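# Fit camshaft into engine case with gear timing

## Task

Push the camshaft's shaft fully into the open front bearing of the free-standing engine case so its large gear engages the small crank gear in correct timing: while turning, the crank gear's marked tooth must land in either of the two marked gaps on the large gear. The engine case must end up upright.

## Robot and tools

Robot: two arms, left_arm and right_arm, each with a two-finger gripper. The fingers point along the gripper's +z axis and separate along its y axis. The reported hand point sits between the finger pads, just under 1 cm back from the tips.

Frames: the scene frame has its origin at table-top height, midway between the nominal arm bases, with +z up, +x out over the table, and left_arm toward +y. Image left/right does not match arm names. Actual bases: left_arm at (-0.045, +0.306, +0.002) m, quat_wxyz (+1.000, 0, 0, -0.024); right_arm at (+0.005, -0.240, +0.013) m, quat_wxyz (+1.000, 0, 0, +0.030). Each arm reports its hand pose, velocities, targets and wrist-camera pose in its own base frame. Fixed cameras and the table use the scene frame. Reported positions and orientations may be off by a few cm, more at long reach.

Row layout (used by execute_actions and move): 14 numbers, each in [-1, 1]. First left_arm: dx, dy, dz, rx, ry, rz, opening; then the same seven for right_arm. Always send all 14, even if one arm stays put. dx..rz are an offset, not a pose: they count from that arm's Hand target as it was when the action or move began, along that arm's own base axes, with rotation about the Hand target position. 1.0 equals 0.6 m or 180 degrees. rx, ry, rz form one rotation vector. A translation longer than 1.0 is scaled down along its direction. Opening is absolute: +1 fully open (about 87 mm between pads), +0.5 about 69 mm, 0 about 43 mm, -0.5 about 18 mm, -1 closed. Sending 0 for an arm's six pose numbers re-commands its current Hand target; a 0 opening is itself a command (about 43 mm), so to keep a gripper unchanged resend its present opening.

execute_actions(actions, cameras): actions is a list of actions; each action is a table of up to 15 rows, one per 1/30 s step, and a short table repeats its last row to fill 15 steps. Every row in an action counts from the action's start pose, not the previous row; a new action starts from the updated Hand target, so repeating an offset moves further. An empty actions list returns state and images. cameras: list of names (cam_high, cam_left_wrist, cam_right_wrist), ["all"], or []; an unknown name voids the call.

move(target, speed, blend, opening_speed, blocking, cameras): target is one 14-number row or a list of up to 15 rows, all offsets from the same starting Hand targets. Straight-line paths, each arm turning the shorter way; all paths end together, last at least 0.5 s and are cut at 10 s. speed: m/s, 0.002 to 2.9, default 0.25 (rotation up to twice that in rad/s); one value or one per target. blend: metres of corner rounding per target; 0 stops at each. opening_speed: rate on the -1..+1 scale per second, at least 0.2. blocking=false returns early while the move continues. Paths ignore obstacles and the other arm; grippers lag and can overshoot speed, especially with a nearly straight arm. Avoid paths passing near an arm's own base (it can flip shoulder posture); go around. The result adds a move: line: done, off_target, moving, held or fault, plus limits (paced = clipped pose, held = steps withheld). done means within 10 mm and 2 degrees; neither done nor off_target tells you about contact.

wait(seconds 0 to 10): lets the scene run holding last commands; a running move continues. stop(): brakes a running move. zoom_image(camera, region [x0, y0, x1, y1] pixels, max 504x504) enlarges part of the newest image from cam_high, cam_left_wrist or cam_right_wrist (each 672x504). finished_scene(scene): ends this scene, given its number; irreversible.

Results: end_effector_position (m) and end_effector_quat_wxyz per arm in its base frame; Hand target (last commanded pose after clipping, base for next offsets); Tool commands; grip_measured on the opening scale (also 0..1 in Joint positions); Joint positions, velocities ("within noise" when idle), torques (include arm weight, offset and noisy; first three wrap at ±28 N m); motor temperatures; step readings of positions for action calls. Joint ranges (rad): waist -2.618 to 3.054, shoulder 0.000 to 3.142, elbow 0.000 to 3.142 (straight at 2.901), wrist pitch -1.571 to 1.571, wrist yaw -1.571 to 1.571, wrist roll -2.094 to 2.094.

Control behaviour: commanded orientation is clipped to 40 degrees from the measured one each step. Friction and weight can leave the gripper short, low or tilted; check position and orientation after each move and correct. If it rests short, the next command (even all zeros) re-requests it, or send the gap as an offset. A blocked arm keeps pushing; to release, command the target back beyond the gripper. Gripping: command an opening about 0.04 below grip_measured at first contact for full force (about 20 N per pad); less for lighter. Fast closing squeezes harder.

Avoid: dropping parts or releasing them while moving, dropping from height, hard hits or pushes on the case or fixed objects, knocking the case over or anything off the table, arm-to-arm contact (grippers, housings, wrist cameras are not protected by the clearance check), one gripper closing on the other's fingers, strain on camera cables. Heat: holding loads, stretched poses, or pushing at unreachable targets warms motors; MOTOR HOT appears at 75 °C, at 90 °C the arm folds and idles, at 100 °C it goes limp. Loose objects may occasionally get nudged by disturbances.

Each tool is called after ">>>" by a JSON object that holds its "name" and its "arguments".

## Session

>>> {"name": "execute_actions", "arguments": {"actions": []}}

Scene clock: 0.00 s.
left_arm: end_effector_position=(+0.3690, +0.0342, +0.0896) grip_measured=+0.998 end_effector_quat_wxyz=(+0.675, -0.122, +0.728, +0.012) | right_arm: end_effector_position=(+0.3693, -0.0262, +0.0922) grip_measured=+0.968 end_effector_quat_wxyz=(+0.684, +0.075, +0.724, -0.054)
Joint positions: left_arm=[0.045 1.537 0.199 1.249 -0.138 -0.161 0.999] | right_arm=[0.02 1.569 0.191 1.318 0.201 0.037 0.984]
Joint velocities: within noise
Joint torques (N m): no reading
Motor temperatures (°C): left_arm=[25 30 34 34 30 26 25] | right_arm=[26 39 35 40 28 27 32]
Heat: left arm: 34 °C; right arm: 40 °C.
Hand target: left_arm +0.3707, +0.0344, +0.0934; +0.679, -0.122, +0.724, +0.012 | right_arm +0.3715, -0.0262, +0.0978; +0.690, +0.076, +0.718, -0.053
Tool commands: left_gripper/opening=+1.0 right_gripper/opening=+1.0

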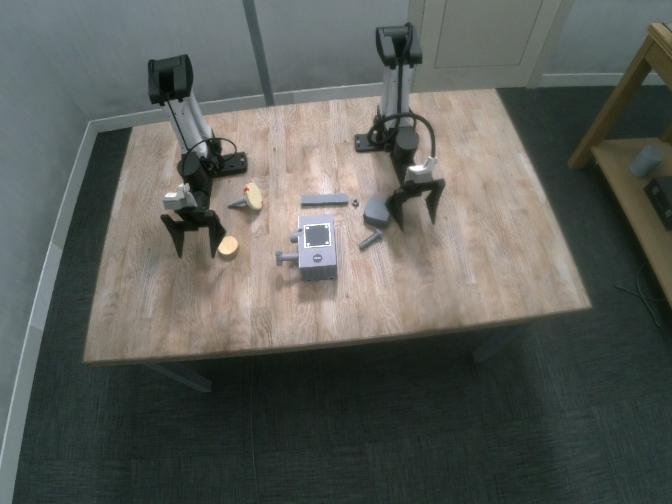

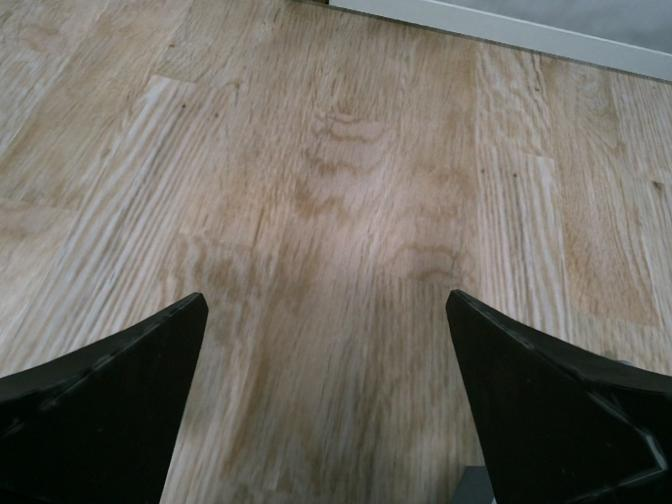

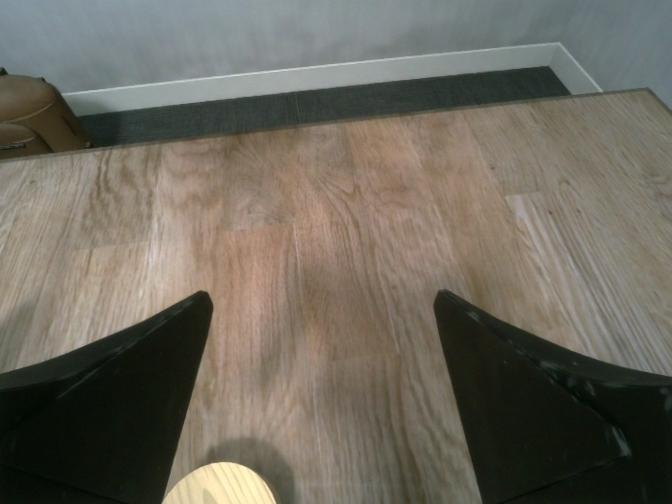

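>>> {"name": "zoom_image", "arguments": {"camera": "cam_high", "region": [210, 160, 450, 300]}}

>>> {"name": "zoom_image", "arguments": {"camera": "cam_high", "region": [260, 190, 400, 295]}}

Scaled by 2.100 from the camera's 672x504 image, which has a finer 960x720 frame.

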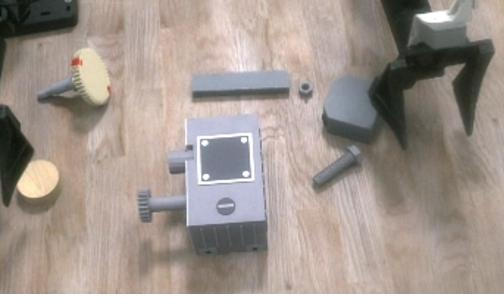

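Scaled by 3.600 from the camera's 672x504 image, which has a finer 960x720 frame.

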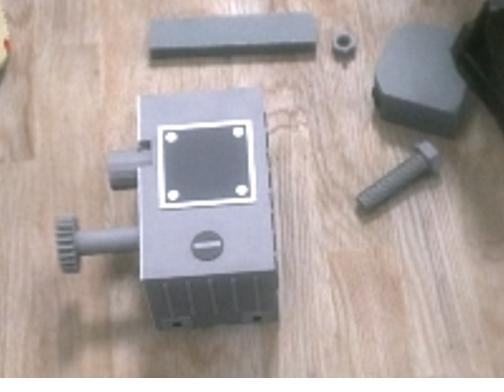

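>>> {"name": "move", "arguments": {"target": [0,0,0,0,0,0,1, -0.283,0.08,0.28,0,0.25,0,1], "cameras": ["all"]}}

Scene clock: 52.87 s.
left_arm: end_effector_position=(+0.3690, +0.0342, +0.0896) grip_measured=+0.998 end_effector_quat_wxyz=(+0.675, -0.122, +0.728, +0.012) | right_arm: end_effector_position=(+0.2010, +0.0216, +0.2583) grip_measured=+0.968 end_effector_quat_wxyz=(+0.355, +0.046, +0.930, -0.079)
Joint positions: left_arm=[0.045 1.537 0.199 1.249 -0.138 -0.161 0.999] | right_arm=[0.415 0.993 1.345 -1.302 0.442 0.371 0.984]
Joint torques (N m): left_arm=[-0.27 -4.12 5.96 2.23 0.01 -0.08] | right_arm=[0.83 -0.16 6.64 1.15 0.4 0]
Motor temperatures (°C): left_arm=[24 31 35 44 29 26 25] | right_arm=[26 39 36 44 28 27 32]
Heat: left arm: 44 °C; right arm: 44 °C.
Hand target: left_arm +0.3707, +0.0344, +0.0934; +0.679, -0.122, +0.724, +0.012 | right_arm +0.2017, +0.0218, +0.2657; +0.363, +0.050, +0.927, -0.078
Off the commanded pose: left_arm 0.004 m, 1 deg | right_arm 0.007 m, 1 deg.
move: done

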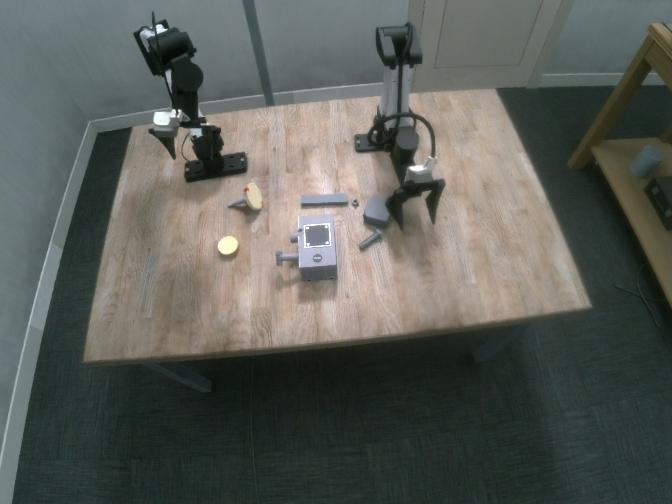

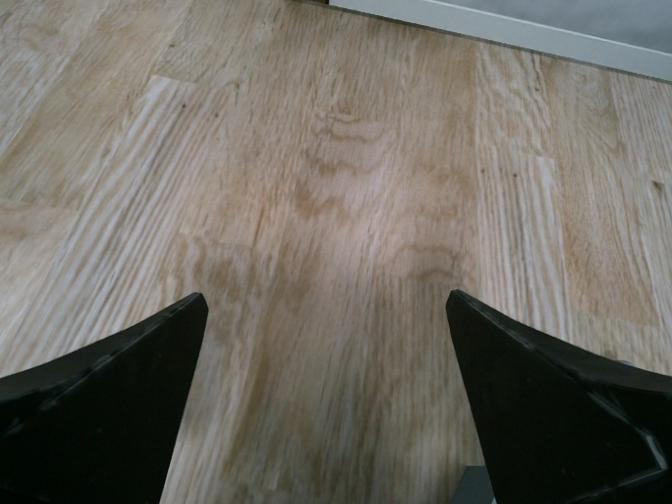

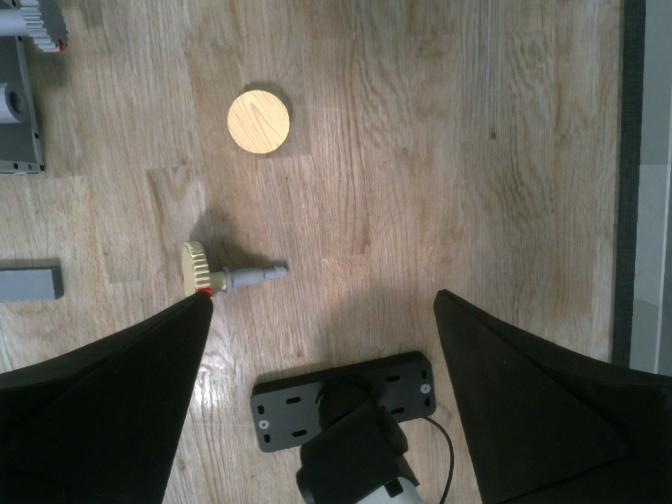

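>>> {"name": "move", "arguments": {"target": [0,0,0,0,0,0,1, 0.03,0.25,-0.02,0,0,0,1], "cameras": ["cam_right_wrist"]}}

>>> {"name": "zoom_image", "arguments": {"camera": "cam_right_wrist", "region": [200, 100, 500, 400]}}

Scene clock: 63.20 s.
left_arm: end_effector_position=(+0.3690, +0.0342, +0.0896) grip_measured=+0.998 end_effector_quat_wxyz=(+0.675, -0.122, +0.728, +0.012) | right_arm: end_effector_position=(+0.2185, +0.1702, +0.2463) grip_measured=+0.968 end_effector_quat_wxyz=(+0.355, +0.045, +0.930, -0.082)
Joint positions: left_arm=[0.045 1.537 0.199 1.249 -0.138 -0.161 0.999] | right_arm=[0.98 1.457 1.618 -1.454 0.701 0.976 0.984]
Joint torques (N m): left_arm=[-0.28 -4.14 5.94 2.23 0.01 -0.07] | right_arm=[0.76 -3.96 6.75 0.57 0.64 0.05]
Heat: left arm: 45 °C; right arm: 42 °C.
Hand target: left_arm +0.3707, +0.0344, +0.0934; +0.679, -0.122, +0.724, +0.012 | right_arm +0.2197, +0.1718, +0.2537; +0.363, +0.050, +0.927, -0.078
Off the commanded pose: left_arm 0.004 m, 1 deg | right_arm 0.008 m, 1 deg.
move: done
Images, in order (width x height): cam_right_wrist 672x504.

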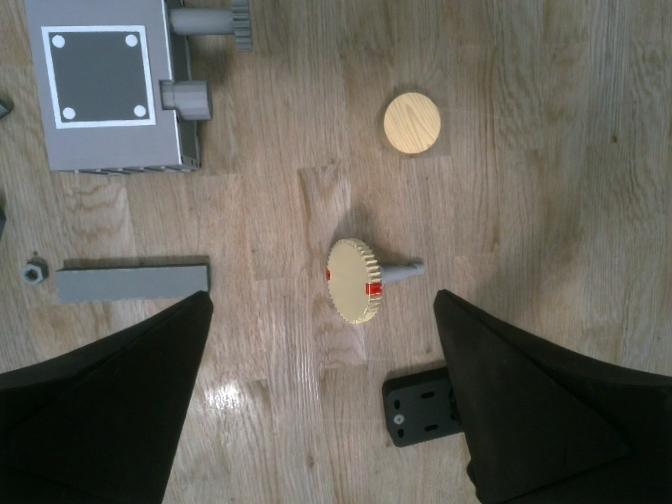

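Scaled by 1.680 from the camera's 672x504 image, which has a finer 960x720 frame.

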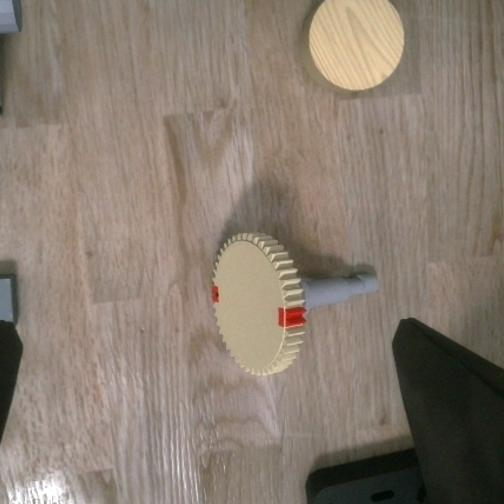

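>>> {"name": "move", "arguments": {"target": [0,0,0,0,0,0,1, 0.1,-0.286,-0.05,0.128,-0.242,0.321,1], "cameras": ["cam_right_wrist"]}}

Scene clock: 143.20 s.
left_arm: end_effector_position=(+0.3690, +0.0342, +0.0896) grip_measured=+0.998 end_effector_quat_wxyz=(+0.675, -0.122, +0.728, +0.012) | right_arm: end_effector_position=(+0.2783, +0.0023, +0.2202) grip_measured=+0.968 end_effector_quat_wxyz=(+0.633, -0.294, +0.648, +0.305)
Joint positions: left_arm=[0.045 1.537 0.199 1.249 -0.138 -0.161 0.999] | right_arm=[-0.671 1.103 0.664 -0.059 -1.543 -0.475 0.984]
Joint torques (N m): left_arm=[-0.28 -4.14 5.96 2.23 0.01 -0.07] | right_arm=[-0.34 -1.8 5.83 1.34 -0.43 -0.06]
Motor temperatures (°C): left_arm=[24 31 35 48 28 25 25] | right_arm=[26 37 39 38 28 26 31]
Heat: left arm: 48 °C; right arm: 39 °C.
Hand target: left_arm +0.3707, +0.0344, +0.0934; +0.679, -0.122, +0.724, +0.012 | right_arm +0.2797, +0.0002, +0.2236; +0.641, -0.300, +0.641, +0.299
Off the commanded pose: left_arm 0.004 m, 1 deg | right_arm 0.004 m, 2 deg.
move: done
Images, in order (width x height): cam_right_wrist 672x504.

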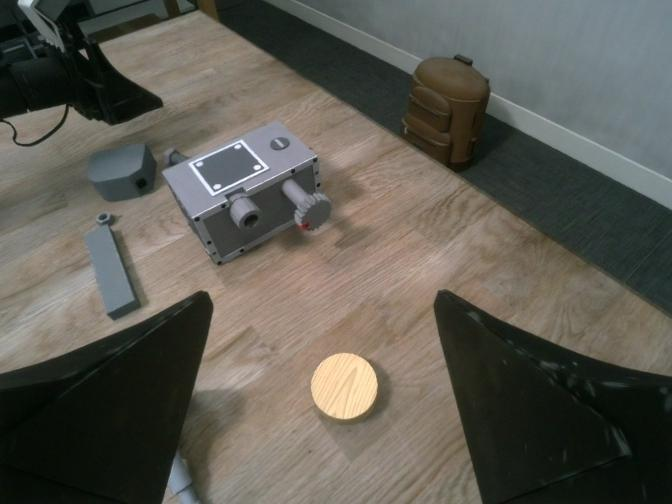

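>>> {"name": "zoom_image", "arguments": {"camera": "cam_right_wrist", "region": [150, 110, 350, 270]}}

Scaled by 2.520 from the camera's 672x504 image, which has a finer 960x720 frame.

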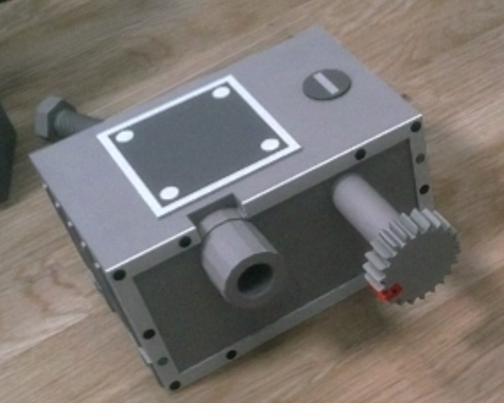

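>>> {"name": "move", "arguments": {"target": [0,0,0,0,0,0,1, 0.033,0.033,-0.165,0.32,0.383,0,1], "cameras": ["cam_right_wrist"]}}

Scene clock: 179.80 s.
left_arm: end_effector_position=(+0.3690, +0.0342, +0.0896) grip_measured=+0.998 end_effector_quat_wxyz=(+0.675, -0.122, +0.728, +0.012) | right_arm: end_effector_position=(+0.2994, +0.0180, +0.1270) grip_measured=+0.968 end_effector_quat_wxyz=(+0.217, +0.233, +0.689, +0.652)
Joint positions: left_arm=[0.045 1.537 0.199 1.249 -0.138 -0.161 0.999] | right_arm=[-0.574 1.686 0.571 0.453 -1.479 0.916 0.984]
Joint torques (N m): left_arm=[-0.28 -4.12 5.94 2.23 0.01 -0.07] | right_arm=[0.66 -5.35 3.15 1.36 -0.3 -0.06]
Heat: left arm: 49 °C; right arm: 39 °C.
Hand target: left_arm +0.3707, +0.0344, +0.0934; +0.679, -0.122, +0.724, +0.012 | right_arm +0.2996, +0.0200, +0.1247; +0.242, +0.240, +0.665, +0.664
Off the commanded pose: left_arm 0.004 m, 1 deg | right_arm 0.003 m, 4 deg.
move: off_target (right_arm)
Images, in order (width x height): cam_right_wrist 672x504.

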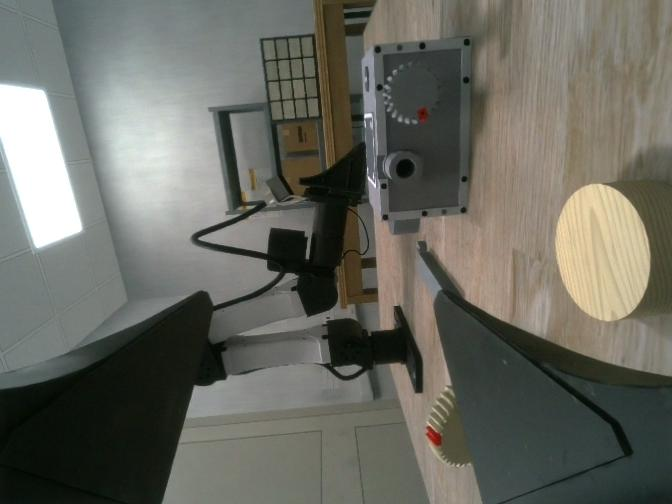

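>>> {"name": "zoom_image", "arguments": {"camera": "cam_right_wrist", "region": [340, 20, 500, 250]}}

>>> {"name": "zoom_image", "arguments": {"camera": "cam_right_wrist", "region": [390, 360, 490, 480]}}

Scaled by 2.191 from the camera's 672x504 image, which has a finer 960x720 frame.

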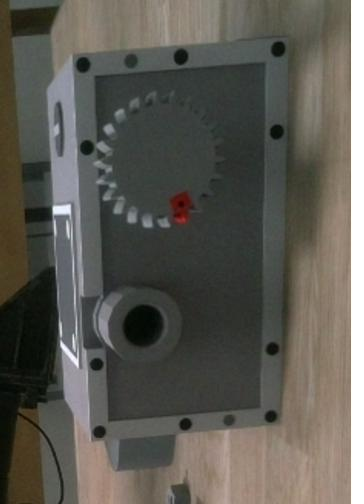

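Scaled by 4.200 from the camera's 672x504 image, which has a finer 960x720 frame.

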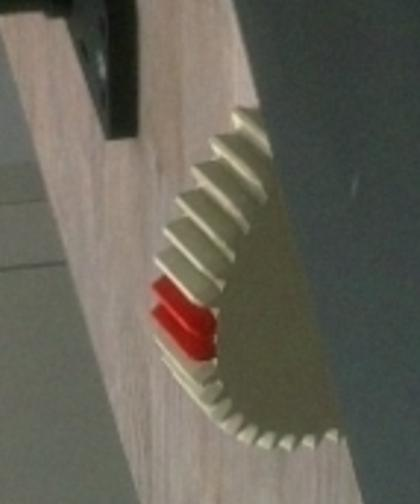

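>>> {"name": "move", "arguments": {"target": [0,0,0,0,0,0,1, 0.1,0,-0.03,-0.02,-0.03,0,1], "cameras": ["cam_right_wrist"]}}

>>> {"name": "zoom_image", "arguments": {"camera": "cam_right_wrist", "region": [340, 60, 500, 290]}}

Scene clock: 209.50 s.
left_arm: end_effector_position=(+0.3690, +0.0342, +0.0896) grip_measured=+0.998 end_effector_quat_wxyz=(+0.675, -0.122, +0.728, +0.012) | right_arm: end_effector_position=(+0.3600, +0.0182, +0.1081) grip_measured=+0.968 end_effector_quat_wxyz=(+0.274, +0.204, +0.676, +0.653)
Joint positions: left_arm=[0.045 1.537 0.199 1.249 -0.138 -0.161 0.999] | right_arm=[-0.473 2.071 0.642 1.439 -1.354 1.478 0.984]
Joint torques (N m): left_arm=[-0.28 -4.12 5.96 2.23 0.01 -0.08] | right_arm=[0.57 -6.54 2.21 1.63 0.1 -0.07]
Heat: left arm: 50 °C; right arm: 39 °C.
Hand target: left_arm +0.3707, +0.0344, +0.0934; +0.679, -0.122, +0.724, +0.012 | right_arm +0.3595, +0.0200, +0.1067; +0.281, +0.200, +0.674, +0.654
Off the commanded pose: left_arm 0.004 m, 1 deg | right_arm 0.002 m, 1 deg.
move: done
Images, in order (width x height): cam_right_wrist 672x504.

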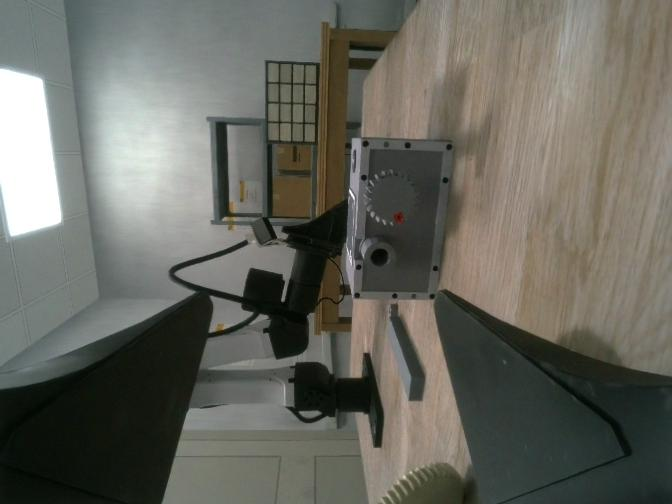

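Scaled by 2.191 from the camera's 672x504 image, which has a finer 960x720 frame.

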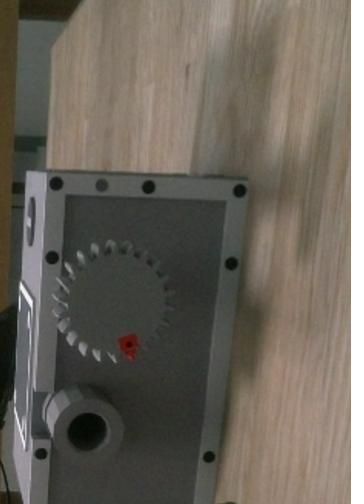

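>>> {"name": "zoom_image", "arguments": {"camera": "cam_right_wrist", "region": [335, 125, 465, 310]}}

>>> {"name": "zoom_image", "arguments": {"camera": "cam_right_wrist", "region": [340, 160, 430, 280]}}

Scaled by 2.724 from the camera's 672x504 image, which has a finer 960x720 frame.

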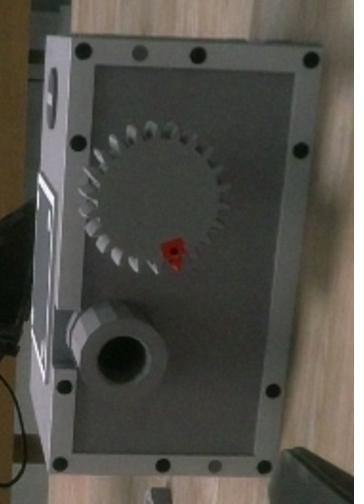

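Scaled by 4.200 from the camera's 672x504 image, which has a finer 960x720 frame.

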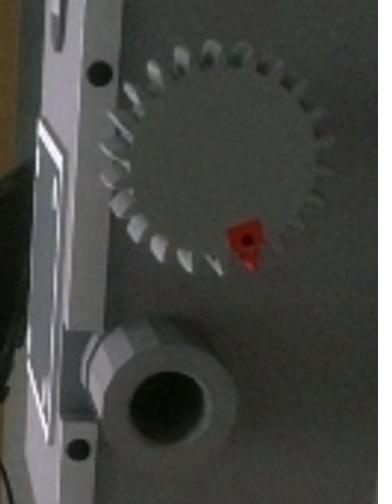

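>>> {"name": "move", "arguments": {"target": [[-0.16,-0.4,0.32,0.045,0.25,0,1, -0.133,-0.367,0.05,0,0,0,1],[-0.313,-0.827,0.2,0.089,0.485,-0.01,1, -0.133,-0.367,0.05,0,0,0,1]], "blend": 0.05, "cameras": ["all"]}}

Scene clock: 296.17 s.
left_arm: end_effector_position=(+0.1872, -0.4734, +0.2221) grip_measured=+0.998 end_effector_quat_wxyz=(+0.166, +0.004, +0.968, -0.190) | right_arm: end_effector_position=(+0.2808, -0.1954, +0.1292) grip_measured=+0.968 end_effector_quat_wxyz=(+0.407, +0.361, +0.608, +0.578)
Joint positions: left_arm=[-1.173 2.345 2.75 -1.488 -0.152 -1.128 0.999] | right_arm=[-1.147 2.054 0.733 1.425 -1.569 1.597 0.984]
Joint torques (N m): left_arm=[0.27 -9.24 8.1 0.56 0.03 -0.14] | right_arm=[-0.4 -9.01 4.67 1.21 -0.04 -0.08]
Heat: left arm: 49 °C; right arm: 40 °C.
Hand target: left_arm +0.1828, -0.4617, +0.2132; +0.025, +0.015, +0.992, +0.127 | right_arm +0.2797, -0.2002, +0.1367; +0.281, +0.201, +0.674, +0.654
Off the commanded pose: left_arm 0.015 m, 46 deg; orientation clipped | right_arm 0.009 m, 26 deg.
joint sent to its limit (left arm) — joint 4 (wrist pitch), lower limit. The joint targets are off in orientation, not in position.
joint sent to its limit (right arm) — joint 5 (wrist yaw), lower limit. The joint targets are off in orientation, not in position.
move: off_target (left_arm, right_arm); limits=paced

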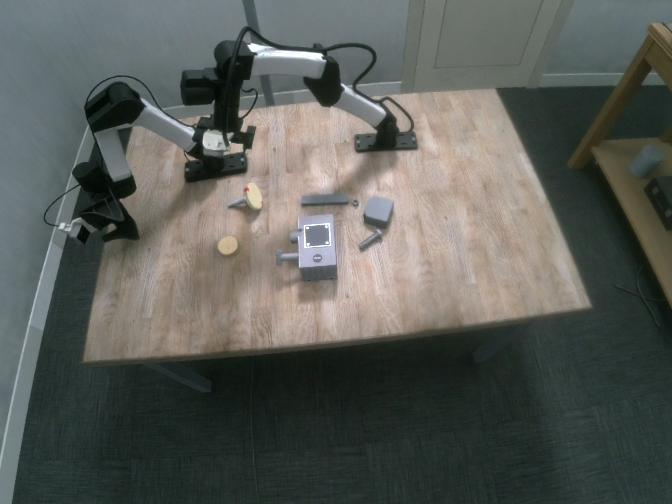

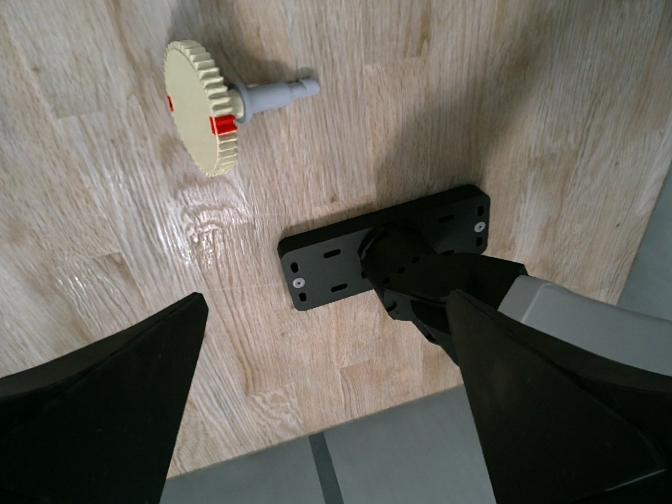

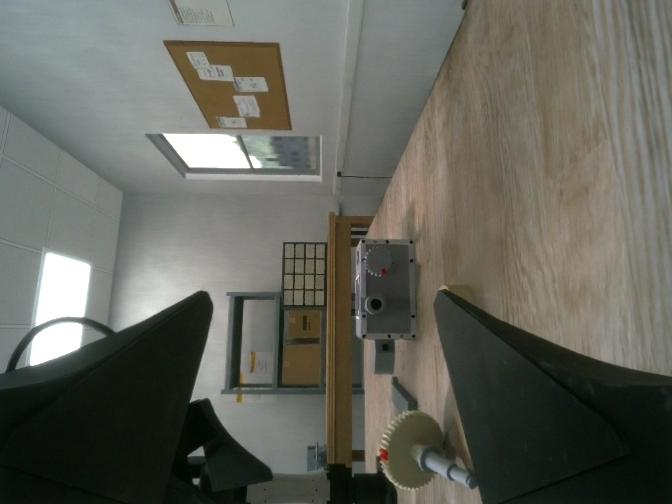

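>>> {"name": "move", "arguments": {"target": [0,0.023,-0.147,0.031,0.013,0.001,1, 0,0,0,0,0,0,1], "cameras": ["all"]}}

Scene clock: 312.00 s.
left_arm: end_effector_position=(+0.1891, -0.4653, +0.1423) grip_measured=+0.998 end_effector_quat_wxyz=(+0.124, +0.006, +0.988, -0.095) | right_arm: end_effector_position=(+0.2808, -0.1954, +0.1292) grip_measured=+0.968 end_effector_quat_wxyz=(+0.407, +0.361, +0.608, +0.578)
Joint positions: left_arm=[-1.162 2.438 2.633 -1.489 -0.148 -1.129 0.999] | right_arm=[-1.147 2.054 0.733 1.425 -1.569 1.597 0.984]
Joint torques (N m): left_arm=[0.4 -9.54 5.61 0.17 0 -0.06] | right_arm=[-0.4 -8.99 4.72 1.22 -0.04 -0.08]
Heat: left arm: 44 °C; right arm: 40 °C.
Hand target: left_arm +0.1829, -0.4480, +0.1251; +0.004, +0.018, +0.985, +0.174 | right_arm +0.2797, -0.2002, +0.1367; +0.281, +0.201, +0.674, +0.654
Off the commanded pose: left_arm 0.025 m, 34 deg | right_arm 0.009 m, 26 deg.
joint sent to its limit (left arm) — joint 4 (wrist pitch), lower limit. The joint targets are off in orientation, not in position.
joint sent to its limit (right arm) — joint 5 (wrist yaw), lower limit. The joint targets are off in orientation, not in position.
move: off_target (left_arm, right_arm)

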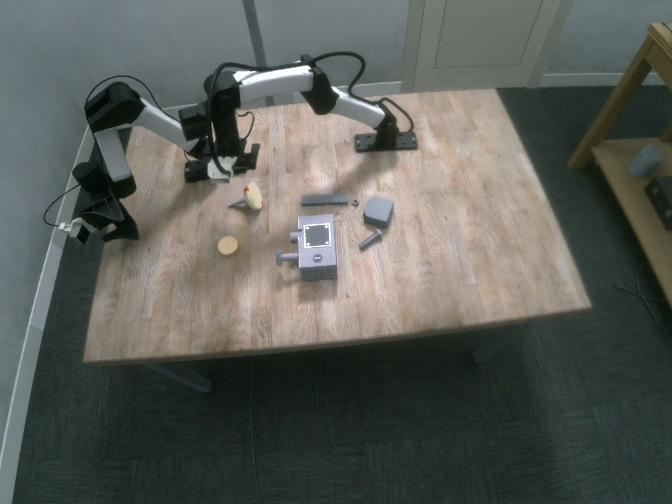

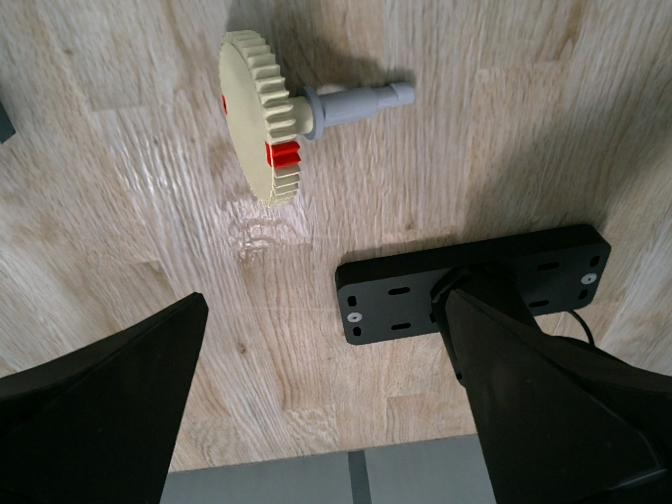

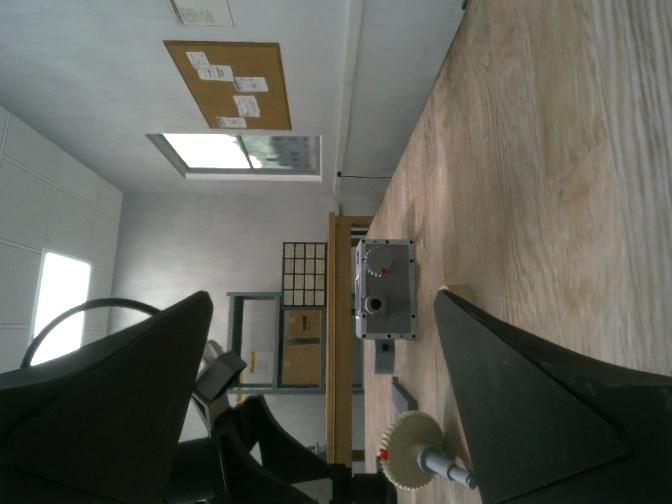

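>>> {"name": "move", "arguments": {"target": [-0.013,0.047,-0.05,-0.113,-0.05,-0.009,1, 0,0,0,0,0,0,1], "speed": 0.15, "cameras": ["all"]}}

Scene clock: 342.30 s.
left_arm: end_effector_position=(+0.1711, -0.4231, +0.0796) grip_measured=+0.998 end_effector_quat_wxyz=(+0.077, +0.018, +0.997, +0.010) | right_arm: end_effector_position=(+0.2808, -0.1954, +0.1292) grip_measured=+0.968 end_effector_quat_wxyz=(+0.407, +0.361, +0.608, +0.578)
Joint positions: left_arm=[-1.162 2.395 2.316 -1.446 -0.148 -1.123 0.999] | right_arm=[-1.147 2.054 0.733 1.425 -1.569 1.597 0.984]
Joint torques (N m): left_arm=[0.44 -14.54 5.93 0.41 -0.23 -0.02] | right_arm=[-0.42 -8.99 4.71 1.22 -0.04 -0.08]
Motor temperatures (°C): left_arm=[24 39 35 39 27 25 24] | right_arm=[25 41 36 40 27 26 29]
Heat: left arm: 39 °C; right arm: 41 °C.
Hand target: left_arm +0.1750, -0.4199, +0.0951; +0.086, +0.017, +0.996, -0.002 | right_arm +0.2797, -0.2002, +0.1367; +0.281, +0.201, +0.674, +0.654
Off the commanded pose: left_arm 0.016 m, 2 deg | right_arm 0.009 m, 26 deg.
joint sent to its limit (right arm) — joint 5 (wrist yaw), lower limit. The joint targets are off in orientation, not in position.
move: off_target (left_arm, right_arm)

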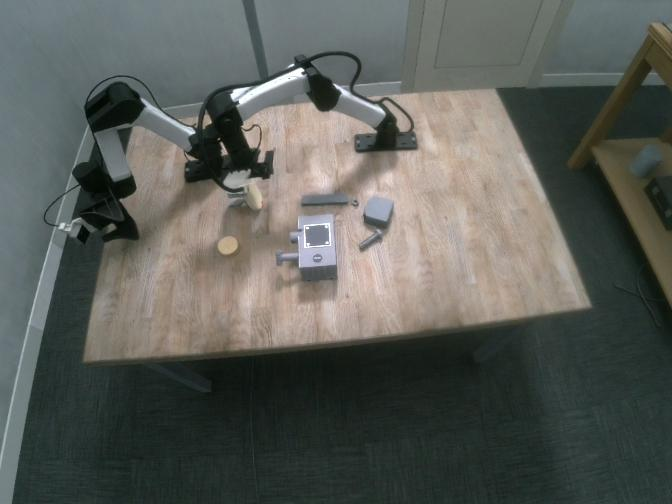

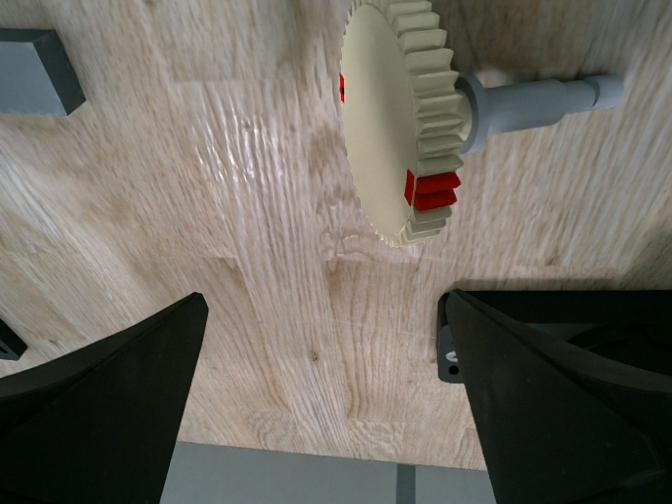

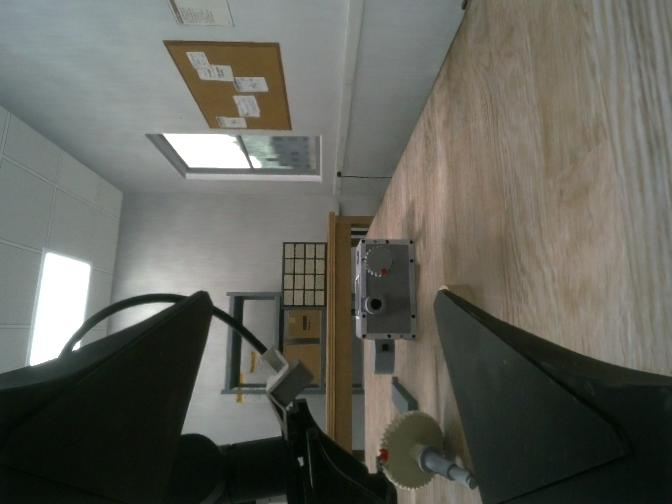

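>>> {"name": "move", "arguments": {"target": [0.03,-0.042,-0.01,0,0,0,1, 0,0,0,0,0,0,1], "speed": 0.1, "cameras": ["cam_left_wrist"]}}

Scene clock: 369.60 s.
left_arm: end_effector_position=(+0.1954, -0.4585, +0.0947) grip_measured=+0.998 end_effector_quat_wxyz=(+0.103, +0.012, +0.994, -0.044) | right_arm: end_effector_position=(+0.2808, -0.1954, +0.1292) grip_measured=+0.968 end_effector_quat_wxyz=(+0.407, +0.361, +0.608, +0.578)
Joint positions: left_arm=[-1.146 2.526 2.615 -1.491 -0.148 -1.108 0.999] | right_arm=[-1.147 2.054 0.733 1.425 -1.569 1.597 0.984]
Joint torques (N m): left_arm=[0.18 -10.15 9.05 -0.01 -0.2 0] | right_arm=[-0.4 -8.99 4.74 1.21 -0.04 -0.08]
Motor temperatures (°C): left_arm=[24 49 35 37 27 25 24] | right_arm=[25 41 36 39 27 26 29]
Heat: left arm: 49 °C; right arm: 41 °C.
Hand target: left_arm +0.1930, -0.4450, +0.0892; +0.086, +0.017, +0.996, -0.002 | right_arm +0.2797, -0.2002, +0.1367; +0.281, +0.201, +0.674, +0.654
Off the commanded pose: left_arm 0.015 m, 5 deg | right_arm 0.009 m, 26 deg.
joint sent to its limit (left arm) — joint 4 (wrist pitch), lower limit. The joint targets still meet the commanded pose.
joint sent to its limit (right arm) — joint 5 (wrist yaw), lower limit. The joint targets are off in orientation, not in position.
move: off_target (left_arm, right_arm)
Images, in order (width x height): cam_left_wrist 672x504.

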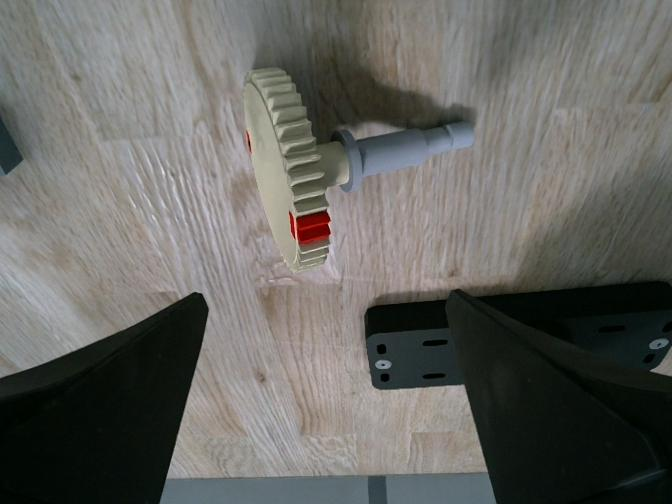

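>>> {"name": "move", "arguments": {"target": [0,0.007,-0.07,0,0,0,1, 0,0,0,0,0,0,1], "speed": 0.1, "cameras": ["cam_left_wrist","cam_right_wrist"]}}

Scene clock: 377.50 s.
left_arm: end_effector_position=(+0.1887, -0.4435, +0.0324) grip_measured=+0.998 end_effector_quat_wxyz=(+0.078, +0.018, +0.997, +0.008) | right_arm: end_effector_position=(+0.2808, -0.1954, +0.1292) grip_measured=+0.968 end_effector_quat_wxyz=(+0.407, +0.361, +0.608, +0.578)
Joint positions: left_arm=[-1.146 2.526 2.366 -1.358 -0.148 -1.106 0.999] | right_arm=[-1.147 2.054 0.733 1.425 -1.569 1.597 0.984]
Joint torques (N m): left_arm=[0.49 -15.15 5.65 0.44 -0.21 -0.02] | right_arm=[-0.4 -8.98 4.71 1.22 -0.04 -0.08]
Heat: left arm: 50 °C; right arm: 41 °C.
Hand target: left_arm +0.1930, -0.4408, +0.0472; +0.086, +0.017, +0.996, -0.001 | right_arm +0.2797, -0.2002, +0.1367; +0.281, +0.201, +0.674, +0.654
Off the commanded pose: left_arm 0.016 m, 1 deg | right_arm 0.009 m, 26 deg.
joint sent to its limit (right arm) — joint 5 (wrist yaw), lower limit. The joint targets are off in orientation, not in position.
move: off_target (left_arm, right_arm)
Images, in order (width x height): cam_left_wrist 672x504, cam_right_wrist 672x504.

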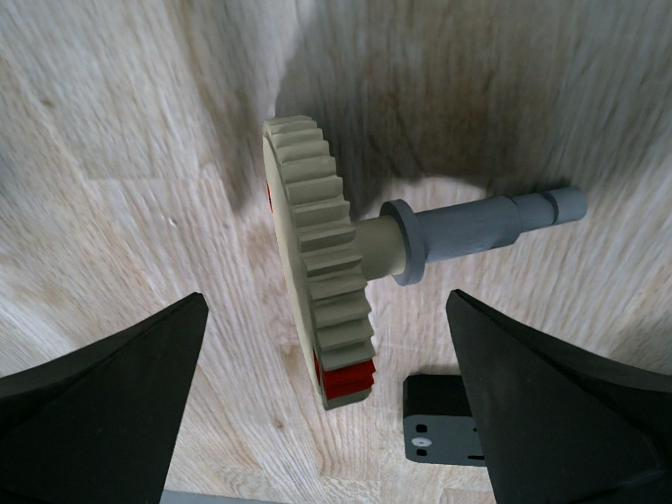

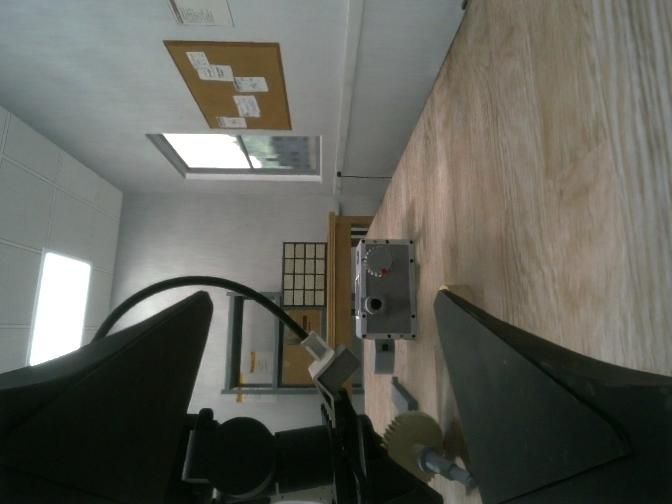

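>>> {"name": "move", "arguments": {"target": [0,0,0,0,0,0,-0.55, 0,0,0,0,0,0,1], "opening_speed": 0.5, "cameras": ["cam_left_wrist","cam_right_wrist"]}}

Scene clock: 391.47 s.
left_arm: end_effector_position=(+0.1893, -0.4429, +0.0324) grip_measured=-0.549 end_effector_quat_wxyz=(+0.078, +0.019, +0.997, +0.008) | right_arm: end_effector_position=(+0.2808, -0.1954, +0.1292) grip_measured=+0.968 end_effector_quat_wxyz=(+0.407, +0.361, +0.608, +0.578)
Joint positions: left_arm=[-1.145 2.526 2.366 -1.358 -0.148 -1.103 0.226] | right_arm=[-1.147 2.054 0.733 1.425 -1.569 1.597 0.984]
Joint torques (N m): left_arm=[0.31 -15.15 5.64 0.46 -0.23 -0.03] | right_arm=[-0.42 -8.99 4.72 1.22 -0.04 -0.08]
Motor temperatures (°C): left_arm=[24 59 36 36 27 25 24] | right_arm=[25 42 36 39 27 26 29]
Heat: left arm: 59 °C; right arm: 42 °C.
Hand target: left_arm +0.1931, -0.4408, +0.0472; +0.086, +0.017, +0.996, -0.002 | right_arm +0.2797, -0.2002, +0.1367; +0.281, +0.201, +0.674, +0.654
Off the commanded pose: left_arm 0.015 m, 1 deg | right_arm 0.009 m, 26 deg.
joint sent to its limit (right arm) — joint 5 (wrist yaw), lower limit. The joint targets are off in orientation, not in position.
move: off_target (left_arm, right_arm)
Images, in order (width x height): cam_left_wrist 672x504, cam_right_wrist 672x504.

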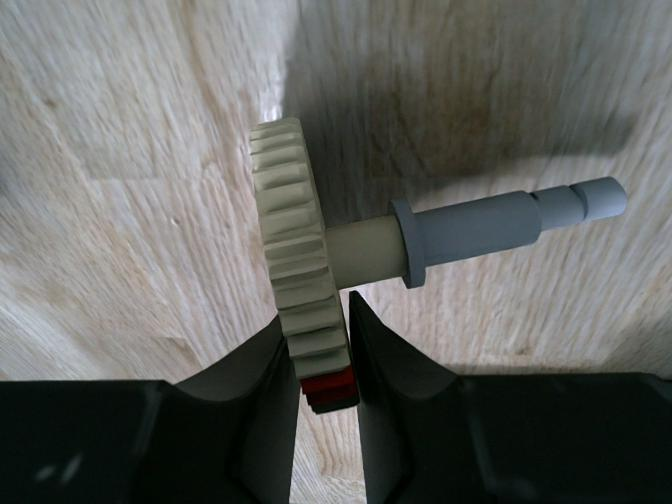

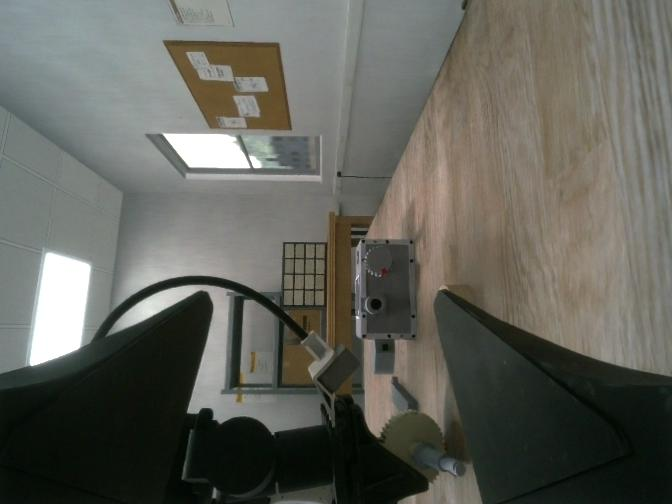

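>>> {"name": "move", "arguments": {"target": [0,0,0,0,0,0,-0.8, 0,0,0,0,0,0,1], "opening_speed": 0.25, "cameras": ["cam_left_wrist"]}}

Scene clock: 396.73 s.
left_arm: end_effector_position=(+0.1900, -0.4389, +0.0325) grip_measured=-0.635 end_effector_quat_wxyz=(+0.076, +0.018, +0.997, +0.015) | right_arm: end_effector_position=(+0.2808, -0.1954, +0.1292) grip_measured=+0.968 end_effector_quat_wxyz=(+0.407, +0.361, +0.608, +0.578)
Joint positions: left_arm=[-1.141 2.526 2.366 -1.372 -0.151 -1.102 0.183] | right_arm=[-1.147 2.054 0.733 1.425 -1.569 1.597 0.984]
Joint torques (N m): left_arm=[-0.03 -15.15 5.63 0.57 -0.19 -0.05] | right_arm=[-0.39 -8.99 4.71 1.22 -0.04 -0.08]
Motor temperatures (°C): left_arm=[24 62 36 35 27 25 24] | right_arm=[25 42 36 39 27 26 29]
Heat: left arm: 62 °C; right arm: 42 °C.
Hand target: left_arm +0.1930, -0.4408, +0.0472; +0.086, +0.017, +0.996, -0.001 | right_arm +0.2797, -0.2002, +0.1367; +0.281, +0.201, +0.674, +0.654
Off the commanded pose: left_arm 0.015 m, 2 deg | right_arm 0.009 m, 26 deg.
joint sent to its limit (right arm) — joint 5 (wrist yaw), lower limit. The joint targets are off in orientation, not in position.
move: off_target (left_arm, right_arm)
Images, in order (width x height): cam_left_wrist 672x504.

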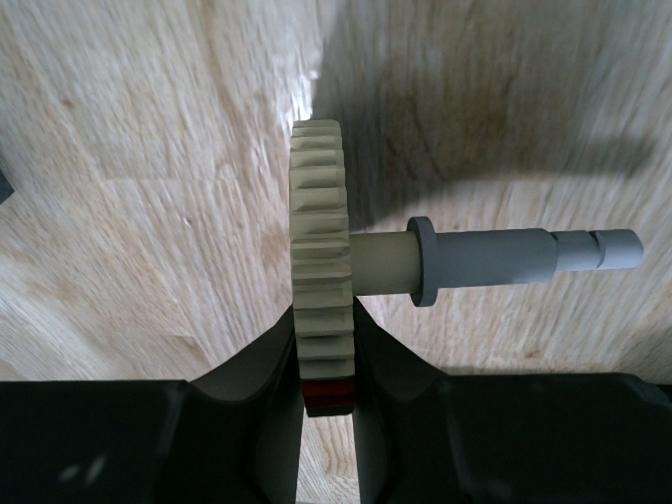

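>>> {"name": "move", "arguments": {"target": [[0,0,0.167,0,0,0,-0.72, 0,0,0,0,0,0,1],[0.078,0.235,0.288,0,0,-0.15,-0.72, 0,0,0,0,0,0,1],[0.078,0.235,0.288,0,0,-0.467,-0.72, 0,0,0,0,0,0,1],[0.078,0.235,0.288,0.2415,0.017,-0.904,-0.72, 0,0,0,0,0,0,1]], "blend": [0.03,0.03,0.03,0], "speed": 0.32, "cameras": ["all"]}}

Scene clock: 447.90 s.
left_arm: end_effector_position=(+0.2470, -0.3192, +0.2070) grip_measured=-0.640 end_effector_quat_wxyz=(+0.008, +0.981, +0.097, +0.166) | right_arm: end_effector_position=(+0.2808, -0.1954, +0.1292) grip_measured=+0.968 end_effector_quat_wxyz=(+0.407, +0.361, +0.608, +0.578)
Joint positions: left_arm=[-1.142 1.926 1.974 -1.492 -0.31 1.822 0.18] | right_arm=[-1.147 2.054 0.733 1.425 -1.569 1.597 0.984]
Joint torques (N m): left_arm=[-0.85 -11.41 5.78 -0.17 -0.43 0.05] | right_arm=[-0.43 -8.99 4.71 1.22 -0.04 -0.07]
Motor temperatures (°C): left_arm=[23 70 35 33 26 25 25] | right_arm=[25 42 36 39 27 26 28]
Heat: left arm: 70 °C; right arm: 42 °C.
Hand target: left_arm +0.2398, -0.2998, +0.2200; -0.015, +0.981, +0.086, +0.172 | right_arm +0.2797, -0.2002, +0.1367; +0.281, +0.201, +0.674, +0.654
Off the commanded pose: left_arm 0.024 m, 3 deg | right_arm 0.009 m, 26 deg.
joint sent to its limit (left arm) — joint 4 (wrist pitch), lower limit. The joint targets still meet the commanded pose.
joint sent to its limit (right arm) — joint 5 (wrist yaw), lower limit. The joint targets are off in orientation, not in position.
move: off_target (left_arm, right_arm)

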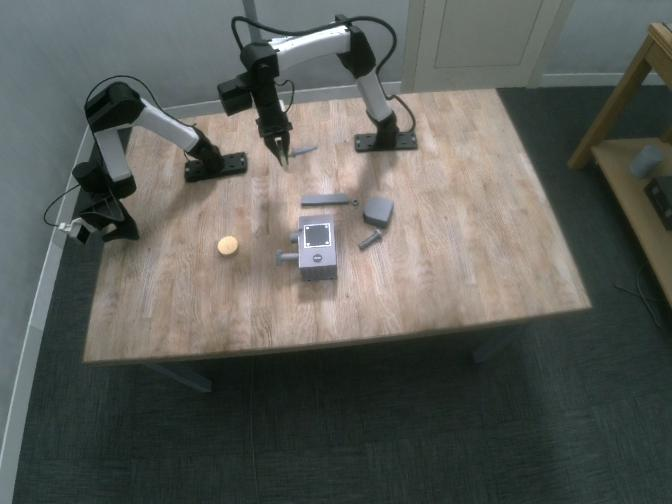

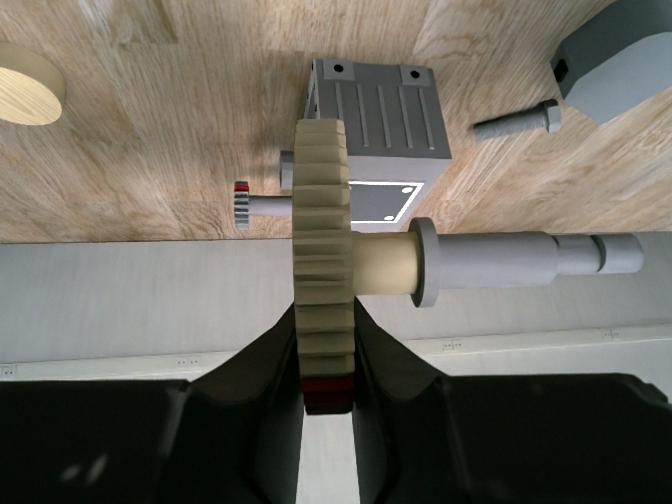

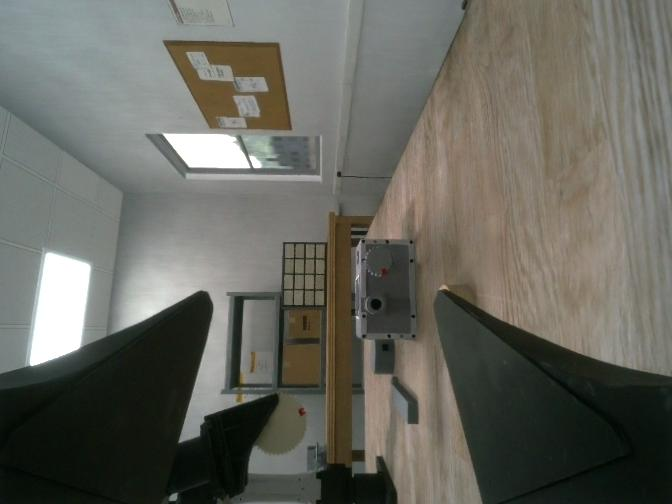

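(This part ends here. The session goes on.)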